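## Task

Take the foam block off the desk and put it on the counter. The task fails if any carton from the desk lands on the floor, or if the robot falls over or is left tilted.

## Robot and tools

ROBOT. The base is 0.76 m long and 0.64 m wide and has four wheels that each steer and drive. On it stands a Z-folding body (ankle, knee, waist joints giving shank, thigh and chest), plus a head and two 7-joint arms, each ending in a parallel gripper. Loose things may get nudged by outside pushes now and then. An item dropped near the body can land in the trough of the base.

FRAMES. Base frame: metres, origin on the floor below the centre of the wheels, x forward, y left, z up. Hand poses, chest, head_camera_pose and "where" answers all use this frame. The odometry frame is the base frame as it was when the scene began. base_odometry counts wheel turns, so slip shows up as travel. turned_by_wheels and turned_by_imu give the turn since the last result, in rad, positive to the left. base_tilt is in degrees.

move. One action per call. Every key is optional. cameras takes a list drawn from head_camera, left_wrist_camera, right_wrist_camera and all. A call with no action returns the state, the scene number and every camera. Allowed combinations:
- base and/or joints, optionally with speeds or min_time_s;
- target alone, or target with min_time_s;
- where alone.
base holds exactly one relative offset from the current spot: translate_m (forward +), strafe_m (left +), each -4.5 to 4.5 m; or rotate_rad (counter-clockwise +), -3.2 to 3.2. Before a new direction the wheels re-steer, taking about 0.5 to 1.1 s. The base keeps going when it hits something.
joints is a single object mapping joint names to absolute angles in rad, for example body_knee_rad, left_arm_joint1_rad to left_arm_joint7_rad, right_..., left_gripper_rad, right_gripper_rad, head_yaw_rad, head_pitch_rad. Gripper: 0 open (pads 0.090 m apart), -0.45 about 0.050 m, -0.91 shut. Body postures as (ankle, knee, waist pitch): stand -0.8636, 1.434, -0.6306; tall -0.2, 0.4, -0.2; low -1, 2.3, -1.3; bow -0.9, 1.3, 0.2; lean -0.8636, 1.434, -0.194; stoop -0.4, 0.7, 0.2. Left arm rest 1.759, -1.166, -1.575, -1.764, -0.427, 0, 0; left arm fold 2.445, -1.518, -1.534, -2.102, -0.31, 0.586, 0.209. For the right arm, flip the sign of joints 1, 3, 5 and 7. |joint6|+|joint7| must stay at or under 1.87. Head pitch at 0 already aims 0.43 rad below level; positive tilts further down.
target sends a single hand to an absolute pose: side "left" or "right"; x, y, z in m (-3 to 3); pitch_deg (90 means fingers down, 0 level, range -30 to 95); heading_deg (0 forward, counter-clockwise +); optional roll_deg (0 or 180 keeps the jaw line level; 0 puts the camera side up); optional arc true. The body stays still. The path is straight up to 60 cm; if no straight path works it is refused, and the refusal may describe a possible arc. The hand status reads reached (within 10 mm and 2°), short, or refused with a reason. If you see "short (part of ...)", repeat the call.
where: a list of 1 to 12 [u, v] pixels taken from the newest full head_camera image (672x420). It returns base-frame points or "no place". Once the head or base moves, use a fresh image.
speeds: per-action top speeds. Base 0.04 to 1.4 m/s (default 0.5), rotate 0.1 to 1.78 rad/s; body 0.1 to 1.21; head 0.3 to 2.5; grippers 0.1 to 8.5. min_time_s runs 0.1 to 8. Arms top out at 0.5 rad/s. No action lasts past about 14 to 15 s.

Other tools: wait(seconds 0 to 10); zoom_image(camera, region [x0,y0,x1,y1], at most 504x504); read_manual; finished_scene(scene). finished_scene ends the scene for good, so the item must already be sitting on the counter.

RESULTS. The "move" line reads done, or else the worst status. base_status and joint_status can be done, off_target (still pushing), contact_stop or time_out (target dropped), not_followed (withheld by the self-collision check), unfinished. A contact stop or time out halts every joint in its group (body, left arm, or right arm). arms_held 1 means both arms are frozen by collision detection; while it shows, any arm command is refused. Clear it by opening the hand, setting the load down, or moving the base or body. A hand resting short of its target under load usually means it is pressing on something. MOTOR HOT warns of heat; at 80 °C the arm stops for 30 to 60 s. A TORQUE FAULT stops an arm for 10 s. After a refusal, any later move, wait or finished_scene calls in that same reply are skipped.

AVOID. Knocking cartons off the desk; dropping items or letting go while moving; bumping furniture hard; driving while bent past bow, or in stoop with both arms out; putting ankle or knee alone at 0 from stand; wheels lifting; the arms hitting or pressing on each other (this can end the scene). Fold any arm you are not using before driving near furniture, and fold or unfold away from furniture.

Each tool is called in YAML: its name, and indented under it one key for each argument.

## Session

move:

Scene clock: 0.00 s.
Joint torques (N m): no reading
base_odometry: x=+0.000 y=+0.000 heading=+0.000
turned_by_wheels: +0.000
turned_by_imu: +0.000
base_tilt: forward=+0.2 right=+0.8
base_status: not commanded
joint_positions: body_ankle_rad=-0.864 body_knee_rad=+1.434 body_waist_pitch_rad=-0.631 body_waist_roll_rad=+0.000 body_waist_yaw_rad=+0.000 left_arm_joint1_rad=+1.723 left_arm_joint2_rad=-1.172 left_arm_joint3_rad=-1.590 left_arm_joint4_rad=-1.792 left_arm_joint5_rad=-0.442 left_arm_joint6_rad=-0.013 left_arm_joint7_rad=+0.012 left_gripper_rad=+0.000 right_arm_joint1_rad=-1.808 right_arm_joint2_rad=-1.183 right_arm_joint3_rad=+1.531 right_arm_joint4_rad=-1.729 right_arm_joint5_rad=+0.421 right_arm_joint6_rad=+0.076 right_arm_joint7_rad=+0.011 right_gripper_rad=+0.000 head_yaw_rad=+0.000 head_roll_rad=+0.000 head_pitch_rad=+0.000
joint_status: not commanded
arms_held: 0
arms_held_load: -
chest: x=+0.0060 y=+0.0000 z=+1.1944 quat_wxyz=(+1.000, +0.000, -0.030, +0.000) (m; base frame)
head_camera_pose: x=+0.0707 y=+0.0277 z=+1.5641 quat_wxyz=(+0.405, -0.582, +0.563, -0.423) (m; base frame)
left_hand: x=+0.6100 y=+0.3243 z=+0.9900 quat_wxyz=(+0.037, +0.659, -0.005, +0.751) pitch_deg=-7.6 heading_deg=-3.2 roll_deg=+177.6 fingers_toward=(+0.99, -0.06, +0.13) jaws_along=(-0.06, -1.00, +0.04) (m; base frame)
right_hand: x=+0.5850 y=-0.2948 z=+0.8629 quat_wxyz=(+0.053, -0.748, -0.023, -0.661) pitch_deg=+6.9 heading_deg=+6.4 roll_deg=+182.8 fingers_toward=(+0.99, +0.11, -0.12) jaws_along=(+0.10, -0.99, -0.05) (m; base frame)
pictures: head_camera, left_wrist_camera, right_wrist_camera
camera_calibration:
left_wrist_camera: T_world_to_cam=[[0.0559657, 0.99748, -0.0436151, -0.321217], [-0.580885, 0.0680589, 0.811136, -0.455787], [0.81206, -0.0200604, 0.58323, -0.934336], [0, 0, 0, 1]] pos_world=[0.511954, 0.332685, 0.900628]
right_wrist_camera: T_world_to_cam=[[-0.119015, 0.992468, 0.0290212, 0.332186], [-0.405897, -0.075308, 0.910811, -0.564221], [0.906136, 0.0966208, 0.411802, -0.718667], [0, 0, 0, 1]] pos_world=[0.46173, -0.302737, 0.800207]

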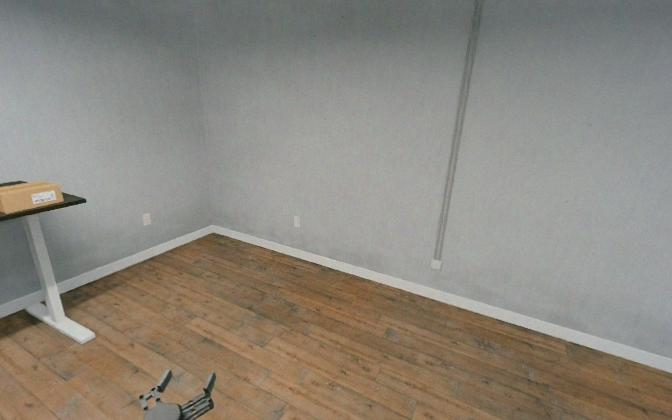

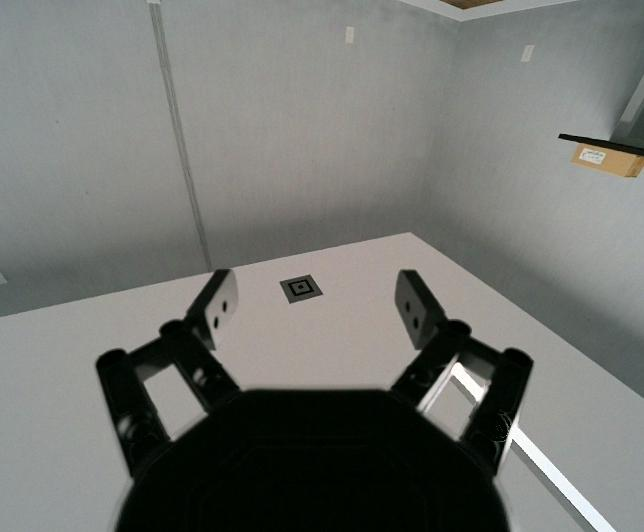

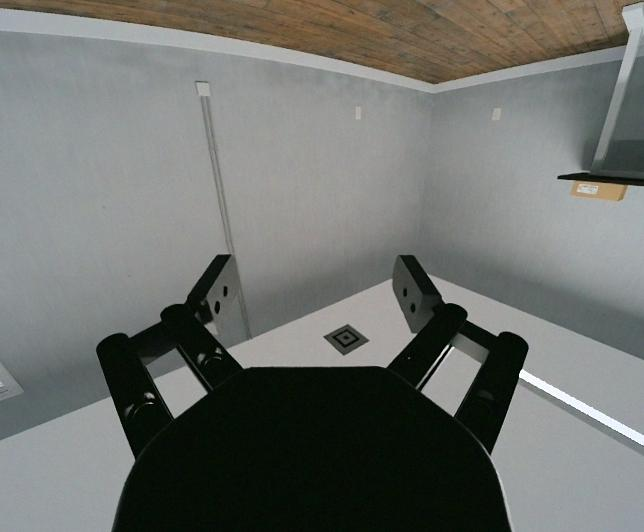

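move:
  joints: {"head_yaw_rad":1.2}
  cameras: ["head_camera"]

move:
  joints: {"head_yaw_rad":-1.4}
  speeds: {"head_yaw_rad":2.5}
  cameras: ["head_camera"]

Scene clock: 3.33 s.
Joint torques (N m): left_arm=[-16.46 10.23 -5.86 -14.1 0.11 -2.53 0.02] | right_arm=[13.95 7.82 5.63 -14.37 -0.07 -2.29 0]
move: done
base_odometry: x=+0.000 y=+0.000 heading=+0.000
turned_by_wheels: +0.000
turned_by_imu: +0.000
base_tilt: forward=+0.1 right=+0.8
base_status: not commanded
joint_positions: body_ankle_rad=-0.864 body_knee_rad=+1.434 body_waist_pitch_rad=-0.631 body_waist_roll_rad=+0.000 body_waist_yaw_rad=+0.000 left_arm_joint1_rad=+1.723 left_arm_joint2_rad=-1.172 left_arm_joint3_rad=-1.590 left_arm_joint4_rad=-1.792 left_arm_joint5_rad=-0.442 left_arm_joint6_rad=-0.013 left_arm_joint7_rad=+0.012 left_gripper_rad=+0.000 right_arm_joint1_rad=-1.808 right_arm_joint2_rad=-1.183 right_arm_joint3_rad=+1.531 right_arm_joint4_rad=-1.729 right_arm_joint5_rad=+0.421 right_arm_joint6_rad=+0.076 right_arm_joint7_rad=+0.011 right_gripper_rad=+0.000 head_yaw_rad=+1.200 head_roll_rad=+0.000 head_pitch_rad=+0.000
joint_status: all done
arms_held: 0
arms_held_load: -
chest: x=+0.0060 y=+0.0000 z=+1.1944 quat_wxyz=(+1.000, +0.000, -0.030, +0.000) (m; base frame)
head_camera_pose: x=-0.0186 y=+0.1030 z=+1.5587 quat_wxyz=(+0.553, -0.812, +0.122, -0.140) (m; base frame)
left_hand: x=+0.6100 y=+0.3243 z=+0.9900 quat_wxyz=(+0.037, +0.659, -0.005, +0.751) pitch_deg=-7.6 heading_deg=-3.2 roll_deg=+177.6 fingers_toward=(+0.99, -0.06, +0.13) jaws_along=(-0.06, -1.00, +0.04) (m; base frame)
right_hand: x=+0.5850 y=-0.2948 z=+0.8629 quat_wxyz=(+0.053, -0.748, -0.023, -0.661) pitch_deg=+6.9 heading_deg=+6.4 roll_deg=+182.8 fingers_toward=(+0.99, +0.11, -0.12) jaws_along=(+0.10, -0.99, -0.05) (m; base frame)
pictures: head_camera
camera_calibration:
head_camera: T_world_to_cam=[[0.930891, -0.353532, 0.0919658, -0.0895785], [-0.0436438, -0.357588, -0.932859, 1.49004], [0.362681, 0.864376, -0.348305, 0.460591], [0, 0, 0, 1]] pos_world=[-0.0186287, 0.103029, 1.55866]

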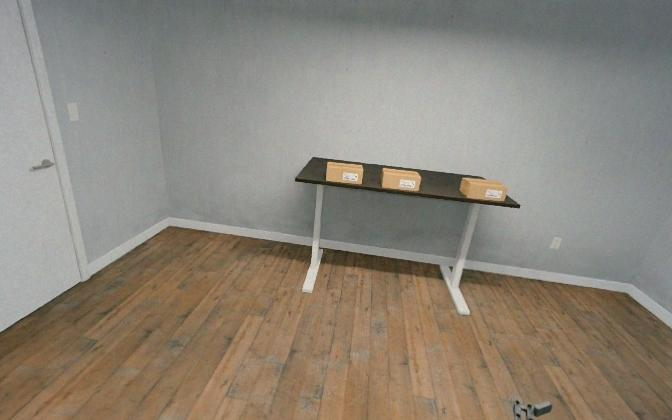

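Scene clock: 4.93 s.
Joint torques (N m): left_arm=[-16.18 10.49 -5.71 -13.92 0.13 -2.54 0] | right_arm=[14.76 8.3 5.89 -14.34 0.18 -2.33 0.05]
move: done
base_odometry: x=+0.000 y=+0.000 heading=+0.000
turned_by_wheels: +0.000
turned_by_imu: +0.000
base_tilt: forward=+0.1 right=+0.8
base_status: not commanded
joint_positions: body_ankle_rad=-0.864 body_knee_rad=+1.434 body_waist_pitch_rad=-0.631 body_waist_roll_rad=+0.000 body_waist_yaw_rad=+0.000 left_arm_joint1_rad=+1.723 left_arm_joint2_rad=-1.172 left_arm_joint3_rad=-1.590 left_arm_joint4_rad=-1.792 left_arm_joint5_rad=-0.442 left_arm_joint6_rad=-0.013 left_arm_joint7_rad=+0.012 left_gripper_rad=+0.000 right_arm_joint1_rad=-1.808 right_arm_joint2_rad=-1.183 right_arm_joint3_rad=+1.531 right_arm_joint4_rad=-1.729 right_arm_joint5_rad=+0.421 right_arm_joint6_rad=+0.076 right_arm_joint7_rad=+0.011 right_gripper_rad=+0.000 head_yaw_rad=-1.400 head_roll_rad=+0.000 head_pitch_rad=+0.000
joint_status: all done
arms_held: 0
arms_held_load: -
chest: x=+0.0060 y=+0.0000 z=+1.1944 quat_wxyz=(+1.000, +0.000, -0.030, +0.000) (m; base frame)
head_camera_pose: x=+0.0152 y=-0.0936 z=+1.5607 quat_wxyz=(+0.060, -0.067, +0.822, -0.563) (m; base frame)
left_hand: x=+0.6100 y=+0.3243 z=+0.9900 quat_wxyz=(+0.037, +0.659, -0.005, +0.751) pitch_deg=-7.6 heading_deg=-3.2 roll_deg=+177.6 fingers_toward=(+0.99, -0.06, +0.13) jaws_along=(-0.06, -1.00, +0.04) (m; base frame)
right_hand: x=+0.5850 y=-0.2948 z=+0.8629 quat_wxyz=(+0.053, -0.748, -0.023, -0.661) pitch_deg=+6.9 heading_deg=+6.4 roll_deg=+182.8 fingers_toward=(+0.99, +0.11, -0.12) jaws_along=(+0.10, -0.99, -0.05) (m; base frame)
pictures: head_camera
camera_calibration:
head_camera: T_world_to_cam=[[-0.983628, -0.178646, -0.0236803, 0.0351145], [-0.042532, 0.357831, -0.932817, 1.49006], [0.175118, -0.916539, -0.359571, 0.472702], [0, 0, 0, 1]] pos_world=[0.0151364, -0.0936666, 1.56076]

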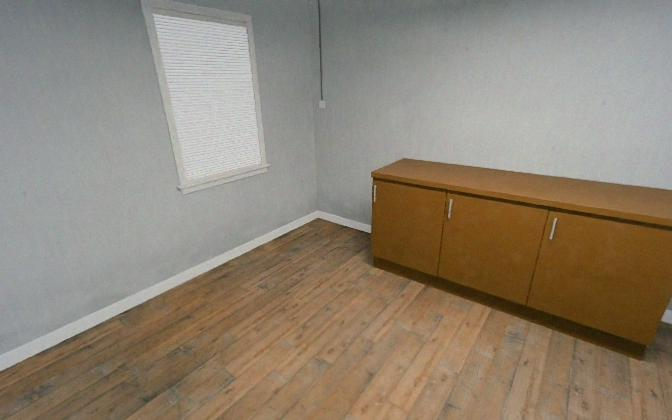

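move:
  where:
    - [403,160]
    - [375,177]
    - [450,188]
    - [547,207]
    - [640,222]
    - [480,178]
    - [580,190]

move:
  joints: {"head_yaw_rad":1.2}
  speeds: {"head_yaw_rad":2.5}
  cameras: ["head_camera"]

move:
  where:
    - [296,181]
    - [314,159]
    - [350,185]
    - [519,205]
    - [345,170]
    - [400,177]
    - [482,188]
    - [420,195]
    - [486,178]
    - [422,173]
    - [370,168]
    - [452,185]

zoom_image:
  camera: "head_camera"
  region: [280, 140, 532, 220]

Scene clock: 6.63 s.
Joint torques (N m): left_arm=[-16.5 10.54 -5.73 -14.09 -0.02 -2.48 0.09] | right_arm=[15.11 7.4 5.81 -14.52 -0.14 -2.31 -0.08]
base_odometry: x=+0.000 y=+0.000 heading=+0.000
turned_by_wheels: +0.000
turned_by_imu: +0.000
base_tilt: forward=+0.2 right=+0.9
where, head_camera: pixel (403, 160): x -0.054, y -2.937, z +0.938; pixel (375, 177): x +0.161, y -2.513, z +0.895; pixel (450, 188): x -0.355, y -2.253, z +0.903; pixel (547, 207): x -0.865, y -2.031, z +0.873; pixel (640, 222): x -1.227, y -1.852, z +0.874; pixel (480, 178): x -0.578, y -2.426, z +0.930; pixel (580, 190): x -1.119, y -2.232, z +0.921. By the robot's depth camera.
base_status: not commanded
joint_positions: body_ankle_rad=-0.864 body_knee_rad=+1.434 body_waist_pitch_rad=-0.631 body_waist_roll_rad=+0.000 body_waist_yaw_rad=+0.000 left_arm_joint1_rad=+1.723 left_arm_joint2_rad=-1.172 left_arm_joint3_rad=-1.590 left_arm_joint4_rad=-1.792 left_arm_joint5_rad=-0.442 left_arm_joint6_rad=-0.013 left_arm_joint7_rad=+0.012 left_gripper_rad=+0.000 right_arm_joint1_rad=-1.808 right_arm_joint2_rad=-1.183 right_arm_joint3_rad=+1.531 right_arm_joint4_rad=-1.729 right_arm_joint5_rad=+0.421 right_arm_joint6_rad=+0.076 right_arm_joint7_rad=+0.011 right_gripper_rad=+0.000 head_yaw_rad=-1.400 head_roll_rad=+0.000 head_pitch_rad=+0.000
joint_status: all done
arms_held: 0
arms_held_load: -
chest: x=+0.0060 y=+0.0000 z=+1.1944 quat_wxyz=(+1.000, +0.000, -0.030, +0.000) (m; base frame)
head_camera_pose: x=+0.0152 y=-0.0936 z=+1.5607 quat_wxyz=(+0.060, -0.067, +0.822, -0.563) (m; base frame)
left_hand: x=+0.6100 y=+0.3243 z=+0.9900 quat_wxyz=(+0.037, +0.659, -0.005, +0.751) pitch_deg=-7.6 heading_deg=-3.2 roll_deg=+177.6 fingers_toward=(+0.99, -0.06, +0.13) jaws_along=(-0.06, -1.00, +0.04) (m; base frame)
right_hand: x=+0.5850 y=-0.2948 z=+0.8629 quat_wxyz=(+0.053, -0.748, -0.023, -0.661) pitch_deg=+6.9 heading_deg=+6.4 roll_deg=+182.8 fingers_toward=(+0.99, +0.11, -0.12) jaws_along=(+0.10, -0.99, -0.05) (m; base frame)
pictures: none

Scene clock: 8.23 s.
Joint torques (N m): left_arm=[-16.36 10.09 -5.83 -13.95 0.16 -2.52 0.05] | right_arm=[14.48 7.72 6.03 -14.23 0.16 -2.32 0.09]
move: done
base_odometry: x=+0.000 y=+0.000 heading=+0.000
turned_by_wheels: +0.000
turned_by_imu: +0.000
base_tilt: forward=+0.1 right=+0.9
base_status: not commanded
joint_positions: body_ankle_rad=-0.864 body_knee_rad=+1.434 body_waist_pitch_rad=-0.631 body_waist_roll_rad=+0.000 body_waist_yaw_rad=+0.000 left_arm_joint1_rad=+1.723 left_arm_joint2_rad=-1.172 left_arm_joint3_rad=-1.590 left_arm_joint4_rad=-1.792 left_arm_joint5_rad=-0.442 left_arm_joint6_rad=-0.013 left_arm_joint7_rad=+0.012 left_gripper_rad=+0.000 right_arm_joint1_rad=-1.808 right_arm_joint2_rad=-1.183 right_arm_joint3_rad=+1.531 right_arm_joint4_rad=-1.729 right_arm_joint5_rad=+0.421 right_arm_joint6_rad=+0.076 right_arm_joint7_rad=+0.011 right_gripper_rad=+0.000 head_yaw_rad=+1.200 head_roll_rad=+0.000 head_pitch_rad=+0.000
joint_status: all done
arms_held: 0
arms_held_load: -
chest: x=+0.0060 y=+0.0000 z=+1.1944 quat_wxyz=(+1.000, +0.000, -0.030, +0.000) (m; base frame)
head_camera_pose: x=-0.0186 y=+0.1030 z=+1.5587 quat_wxyz=(+0.553, -0.812, +0.122, -0.140) (m; base frame)
left_hand: x=+0.6100 y=+0.3243 z=+0.9900 quat_wxyz=(+0.037, +0.659, -0.005, +0.751) pitch_deg=-7.6 heading_deg=-3.2 roll_deg=+177.6 fingers_toward=(+0.99, -0.06, +0.13) jaws_along=(-0.06, -1.00, +0.04) (m; base frame)
right_hand: x=+0.5850 y=-0.2948 z=+0.8629 quat_wxyz=(+0.053, -0.748, -0.023, -0.661) pitch_deg=+6.9 heading_deg=+6.4 roll_deg=+182.8 fingers_toward=(+0.99, +0.11, -0.12) jaws_along=(+0.10, -0.99, -0.05) (m; base frame)
pictures: head_camera
camera_calibration:
head_camera: T_world_to_cam=[[0.930981, -0.35326, 0.0920925, -0.0898024], [-0.0434298, -0.357642, -0.932848, 1.49004], [0.362474, 0.864465, -0.3483, 0.46057], [0, 0, 0, 1]] pos_world=[-0.0186286, 0.103029, 1.55866]

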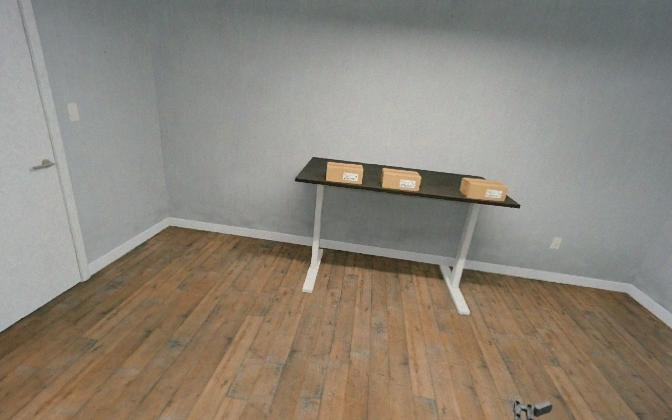

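Scene clock: 8.23 s.
Joint torques (N m): left_arm=[-16.36 10.09 -5.83 -13.95 0.16 -2.52 0.05] | right_arm=[14.48 7.72 6.03 -14.23 0.16 -2.32 0.09]
base_odometry: x=+0.000 y=+0.000 heading=+0.000
turned_by_wheels: +0.000
turned_by_imu: +0.000
base_tilt: forward=+0.1 right=+0.9
where, head_camera: pixel (296, 181): x +0.529, y +2.145, z +0.956; pixel (314, 159): x +0.840, y +2.743, z +0.977; pixel (350, 185): x +0.858, y +1.987, z +0.971; pixel (519, 205): x +1.857, y +1.505, z +0.965; pixel (345, 170): x +0.835, y +2.042, z +1.060; pixel (400, 177): x +1.161, y +1.872, z +1.056; pixel (482, 188): x +1.641, y +1.633, z +1.045; pixel (420, 195): x +1.278, y +1.781, z +0.958; pixel (486, 178): x +2.269, y +2.197, z +0.949; pixel (422, 173): x +1.646, y +2.286, z +0.972; pixel (370, 168): x +1.226, y +2.424, z +0.979; pixel (452, 185): x +1.670, y +1.938, z +0.973. By the robot's depth camera.
base_status: not commanded
joint_positions: body_ankle_rad=-0.864 body_knee_rad=+1.434 body_waist_pitch_rad=-0.631 body_waist_roll_rad=+0.000 body_waist_yaw_rad=+0.000 left_arm_joint1_rad=+1.723 left_arm_joint2_rad=-1.172 left_arm_joint3_rad=-1.590 left_arm_joint4_rad=-1.792 left_arm_joint5_rad=-0.442 left_arm_joint6_rad=-0.013 left_arm_joint7_rad=+0.012 left_gripper_rad=+0.000 right_arm_joint1_rad=-1.808 right_arm_joint2_rad=-1.183 right_arm_joint3_rad=+1.531 right_arm_joint4_rad=-1.729 right_arm_joint5_rad=+0.421 right_arm_joint6_rad=+0.076 right_arm_joint7_rad=+0.011 right_gripper_rad=+0.000 head_yaw_rad=+1.200 head_roll_rad=+0.000 head_pitch_rad=+0.000
joint_status: all done
arms_held: 0
arms_held_load: -
chest: x=+0.0060 y=+0.0000 z=+1.1944 quat_wxyz=(+1.000, +0.000, -0.030, +0.000) (m; base frame)
head_camera_pose: x=-0.0186 y=+0.1030 z=+1.5587 quat_wxyz=(+0.553, -0.812, +0.122, -0.140) (m; base frame)
left_hand: x=+0.6100 y=+0.3243 z=+0.9900 quat_wxyz=(+0.037, +0.659, -0.005, +0.751) pitch_deg=-7.6 heading_deg=-3.2 roll_deg=+177.6 fingers_toward=(+0.99, -0.06, +0.13) jaws_along=(-0.06, -1.00, +0.04) (m; base frame)
right_hand: x=+0.5850 y=-0.2948 z=+0.8629 quat_wxyz=(+0.053, -0.748, -0.023, -0.661) pitch_deg=+6.9 heading_deg=+6.4 roll_deg=+182.8 fingers_toward=(+0.99, +0.11, -0.12) jaws_along=(+0.10, -0.99, -0.05) (m; base frame)
pictures: none

Scaled by 2.000.

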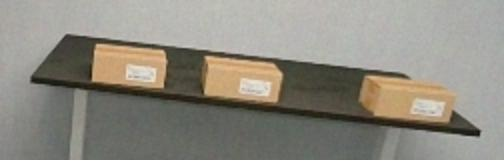

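move:
  base: {"rotate_rad":1.122}
  joints: {"head_yaw_rad":0,"body_ankle_rad":-0.2,"body_knee_rad":0.4,"body_waist_pitch_rad":-0.2}
  speeds: {"rotate_rad":1.2,"body_ankle_rad":0.5}

move:
  base: {"translate_m":1.28}
  joints: {"head_pitch_rad":0.15}
  speeds: {"translate_m":0.8}

move:
  base: {"strafe_m":-0.28}
  cameras: ["head_camera"]

zoom_image:
  camera: "head_camera"
  region: [80, 100, 584, 420]

Scene clock: 13.97 s.
Joint torques (N m): left_arm=[-15.36 10.24 -5.55 -13.99 0.14 -2.54 0.02] | right_arm=[12.21 7.28 5.79 -14.07 -0.02 -2.28 0.08]
move: done
base_odometry: x=+0.000 y=+0.000 heading=+1.122
turned_by_wheels: +1.122
turned_by_imu: +1.114
base_tilt: forward=+0.2 right=+0.9
base_status: done
joint_positions: body_ankle_rad=-0.200 body_knee_rad=+0.400 body_waist_pitch_rad=-0.200 body_waist_roll_rad=+0.000 body_waist_yaw_rad=+0.000 left_arm_joint1_rad=+1.723 left_arm_joint2_rad=-1.172 left_arm_joint3_rad=-1.591 left_arm_joint4_rad=-1.792 left_arm_joint5_rad=-0.442 left_arm_joint6_rad=-0.013 left_arm_joint7_rad=+0.012 left_gripper_rad=+0.000 right_arm_joint1_rad=-1.806 right_arm_joint2_rad=-1.182 right_arm_joint3_rad=+1.530 right_arm_joint4_rad=-1.730 right_arm_joint5_rad=+0.421 right_arm_joint6_rad=+0.076 right_arm_joint7_rad=+0.011 right_gripper_rad=+0.000 head_yaw_rad=+0.000 head_roll_rad=+0.000 head_pitch_rad=+0.000
joint_status: all done
arms_held: 0
arms_held_load: -
chest: x=+0.1059 y=+0.0000 z=+1.3667 quat_wxyz=(+1.000, +0.000, +0.000, +0.000) (m; base frame)
head_camera_pose: x=+0.1927 y=+0.0277 z=+1.7318 quat_wxyz=(+0.388, -0.595, +0.575, -0.406) (m; base frame)
left_hand: x=+0.6964 y=+0.3247 z=+1.1263 quat_wxyz=(+0.036, +0.681, -0.003, +0.731) pitch_deg=-4.1 heading_deg=-3.1 roll_deg=+177.4 fingers_toward=(+1.00, -0.05, +0.07) jaws_along=(-0.06, -1.00, +0.04) (m; base frame)
right_hand: x=+0.6646 y=-0.2946 z=+1.0021 quat_wxyz=(+0.054, -0.767, -0.022, -0.639) pitch_deg=+10.2 heading_deg=+6.4 roll_deg=+183.1 fingers_toward=(+0.98, +0.11, -0.18) jaws_along=(+0.10, -0.99, -0.05) (m; base frame)
pictures: none

Scene clock: 18.93 s.
Joint torques (N m): left_arm=[-14.71 10.04 -5.64 -14.12 0.04 -2.53 0.05] | right_arm=[12.12 7.29 5.74 -14.18 -0.02 -2.33 0.05]
move: done
base_odometry: x=+0.551 y=+1.155 heading=+1.124
turned_by_wheels: +0.002
turned_by_imu: +0.000
base_tilt: forward=+0.2 right=+0.8
base_status: done
joint_positions: body_ankle_rad=-0.200 body_knee_rad=+0.400 body_waist_pitch_rad=-0.200 body_waist_roll_rad=+0.000 body_waist_yaw_rad=+0.000 left_arm_joint1_rad=+1.722 left_arm_joint2_rad=-1.172 left_arm_joint3_rad=-1.590 left_arm_joint4_rad=-1.792 left_arm_joint5_rad=-0.442 left_arm_joint6_rad=-0.013 left_arm_joint7_rad=+0.012 left_gripper_rad=+0.000 right_arm_joint1_rad=-1.806 right_arm_joint2_rad=-1.182 right_arm_joint3_rad=+1.531 right_arm_joint4_rad=-1.729 right_arm_joint5_rad=+0.421 right_arm_joint6_rad=+0.076 right_arm_joint7_rad=+0.011 right_gripper_rad=+0.000 head_yaw_rad=+0.000 head_roll_rad=+0.000 head_pitch_rad=+0.150
joint_status: all done
arms_held: 0
arms_held_load: -
chest: x=+0.1062 y=+0.0000 z=+1.3667 quat_wxyz=(+1.000, +0.000, +0.000, +0.000) (m; base frame)
head_camera_pose: x=+0.2081 y=+0.0277 z=+1.7161 quat_wxyz=(+0.344, -0.624, +0.603, -0.360) (m; base frame)
left_hand: x=+0.6970 y=+0.3244 z=+1.1270 quat_wxyz=(+0.037, +0.681, -0.004, +0.731) pitch_deg=-4.2 heading_deg=-3.2 roll_deg=+177.4 fingers_toward=(+1.00, -0.06, +0.07) jaws_along=(-0.06, -1.00, +0.04) (m; base frame)
right_hand: x=+0.6647 y=-0.2949 z=+1.0019 quat_wxyz=(+0.053, -0.767, -0.022, -0.639) pitch_deg=+10.2 heading_deg=+6.4 roll_deg=+183.1 fingers_toward=(+0.98, +0.11, -0.18) jaws_along=(+0.10, -0.99, -0.05) (m; base frame)
pictures: none

Scene clock: 22.80 s.
Joint torques (N m): left_arm=[-14.51 10.85 -5.86 -13.92 0.01 -2.51 0.03] | right_arm=[11.84 7.02 5.75 -14.22 0.02 -2.35 0.08]
move: done
base_odometry: x=+0.804 y=+1.034 heading=+1.123
turned_by_wheels: -0.001
turned_by_imu: +0.003
base_tilt: forward=+0.1 right=+0.9
base_status: done
joint_positions: body_ankle_rad=-0.200 body_knee_rad=+0.400 body_waist_pitch_rad=-0.200 body_waist_roll_rad=+0.000 body_waist_yaw_rad=+0.000 left_arm_joint1_rad=+1.722 left_arm_joint2_rad=-1.173 left_arm_joint3_rad=-1.590 left_arm_joint4_rad=-1.792 left_arm_joint5_rad=-0.442 left_arm_joint6_rad=-0.013 left_arm_joint7_rad=+0.012 left_gripper_rad=+0.000 right_arm_joint1_rad=-1.806 right_arm_joint2_rad=-1.181 right_arm_joint3_rad=+1.531 right_arm_joint4_rad=-1.729 right_arm_joint5_rad=+0.421 right_arm_joint6_rad=+0.076 right_arm_joint7_rad=+0.011 right_gripper_rad=+0.000 head_yaw_rad=+0.000 head_roll_rad=+0.000 head_pitch_rad=+0.150
joint_status: not commanded
arms_held: 0
arms_held_load: -
chest: x=+0.1062 y=+0.0000 z=+1.3667 quat_wxyz=(+1.000, +0.000, +0.000, +0.000) (m; base frame)
head_camera_pose: x=+0.2081 y=+0.0276 z=+1.7161 quat_wxyz=(+0.344, -0.624, +0.603, -0.360) (m; base frame)
left_hand: x=+0.6969 y=+0.3240 z=+1.1269 quat_wxyz=(+0.037, +0.681, -0.003, +0.732) pitch_deg=-4.2 heading_deg=-3.2 roll_deg=+177.4 fingers_toward=(+1.00, -0.06, +0.07) jaws_along=(-0.06, -1.00, +0.05) (m; base frame)
right_hand: x=+0.6646 y=-0.2951 z=+1.0017 quat_wxyz=(+0.053, -0.767, -0.022, -0.639) pitch_deg=+10.2 heading_deg=+6.4 roll_deg=+183.1 fingers_toward=(+0.98, +0.11, -0.18) jaws_along=(+0.10, -0.99, -0.05) (m; base frame)
pictures: head_camera
camera_calibration:
head_camera: T_world_to_cam=[[0.0144837, -0.999323, 0.0338129, -0.0334149], [-0.504383, -0.0365006, -0.862708, 1.5865], [0.863358, -0.00455947, -0.504571, 0.686376], [0, 0, 0, 1]] pos_world=[0.208101, 0.0276456, 1.71614]

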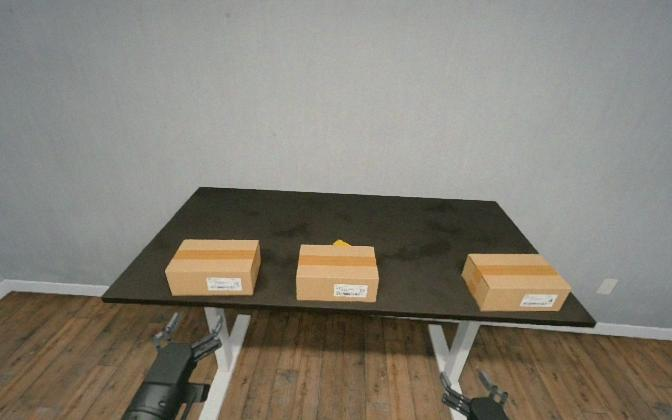

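Scaled by 1.000.

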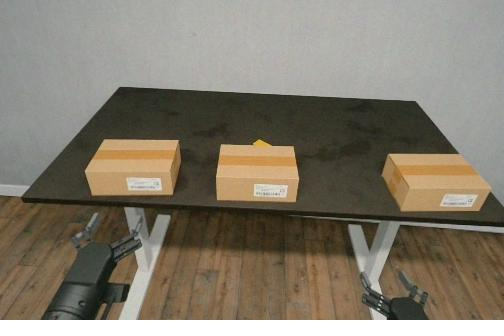

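move:
  where:
    - [341,242]
    - [346,244]
    - [333,244]
    - [298,246]
    - [375,248]
    - [298,272]
    - [377,275]
    - [336,311]
    - [320,225]
    - [390,250]

zoom_image:
  camera: "head_camera"
  region: [280, 220, 400, 310]

Scene clock: 23.70 s.
Joint torques (N m): left_arm=[-14.66 10.81 -5.81 -13.76 0.17 -2.6 0.07] | right_arm=[12.01 7.01 5.71 -14.35 0.07 -2.25 0.07]
base_odometry: x=+0.804 y=+1.034 heading=+1.123
turned_by_wheels: +0.000
turned_by_imu: +0.000
base_tilt: forward=+0.2 right=+0.9
where, head_camera: pixel (341, 242): x +1.184, y -0.003, z +1.006; pixel (346, 244): x +1.170, y -0.021, z +1.008; pixel (333, 244): x +1.219, y +0.027, z +0.970; pixel (298, 246): x +1.201, y +0.161, z +0.968; pixel (375, 248): x +1.210, y -0.136, z +0.965; pixel (298, 272): x +0.948, y +0.129, z +1.061; pixel (377, 275): x +0.944, y -0.108, z +1.064; pixel (336, 311): x +0.901, y +0.010, z +0.952; pixel (320, 225): x +1.352, y +0.085, z +0.969; pixel (390, 250): x +1.197, y -0.192, z +0.967. By the robot's depth camera.
base_status: done
joint_positions: body_ankle_rad=-0.200 body_knee_rad=+0.400 body_waist_pitch_rad=-0.200 body_waist_roll_rad=+0.000 body_waist_yaw_rad=+0.000 left_arm_joint1_rad=+1.722 left_arm_joint2_rad=-1.173 left_arm_joint3_rad=-1.590 left_arm_joint4_rad=-1.792 left_arm_joint5_rad=-0.442 left_arm_joint6_rad=-0.013 left_arm_joint7_rad=+0.012 left_gripper_rad=+0.000 right_arm_joint1_rad=-1.806 right_arm_joint2_rad=-1.181 right_arm_joint3_rad=+1.531 right_arm_joint4_rad=-1.729 right_arm_joint5_rad=+0.421 right_arm_joint6_rad=+0.076 right_arm_joint7_rad=+0.011 right_gripper_rad=+0.000 head_yaw_rad=+0.000 head_roll_rad=+0.000 head_pitch_rad=+0.150
joint_status: not commanded
arms_held: 0
arms_held_load: -
chest: x=+0.1062 y=+0.0000 z=+1.3667 quat_wxyz=(+1.000, +0.000, +0.000, +0.000) (m; base frame)
head_camera_pose: x=+0.2081 y=+0.0276 z=+1.7161 quat_wxyz=(+0.344, -0.624, +0.603, -0.360) (m; base frame)
left_hand: x=+0.6969 y=+0.3240 z=+1.1269 quat_wxyz=(+0.037, +0.681, -0.003, +0.732) pitch_deg=-4.2 heading_deg=-3.2 roll_deg=+177.4 fingers_toward=(+1.00, -0.06, +0.07) jaws_along=(-0.06, -1.00, +0.05) (m; base frame)
right_hand: x=+0.6646 y=-0.2951 z=+1.0017 quat_wxyz=(+0.053, -0.767, -0.022, -0.639) pitch_deg=+10.2 heading_deg=+6.4 roll_deg=+183.1 fingers_toward=(+0.98, +0.11, -0.18) jaws_along=(+0.10, -0.99, -0.05) (m; base frame)
pictures: none

Scaled by 4.200.
This view is cut from an older image: the scene may have changed since it was taken.

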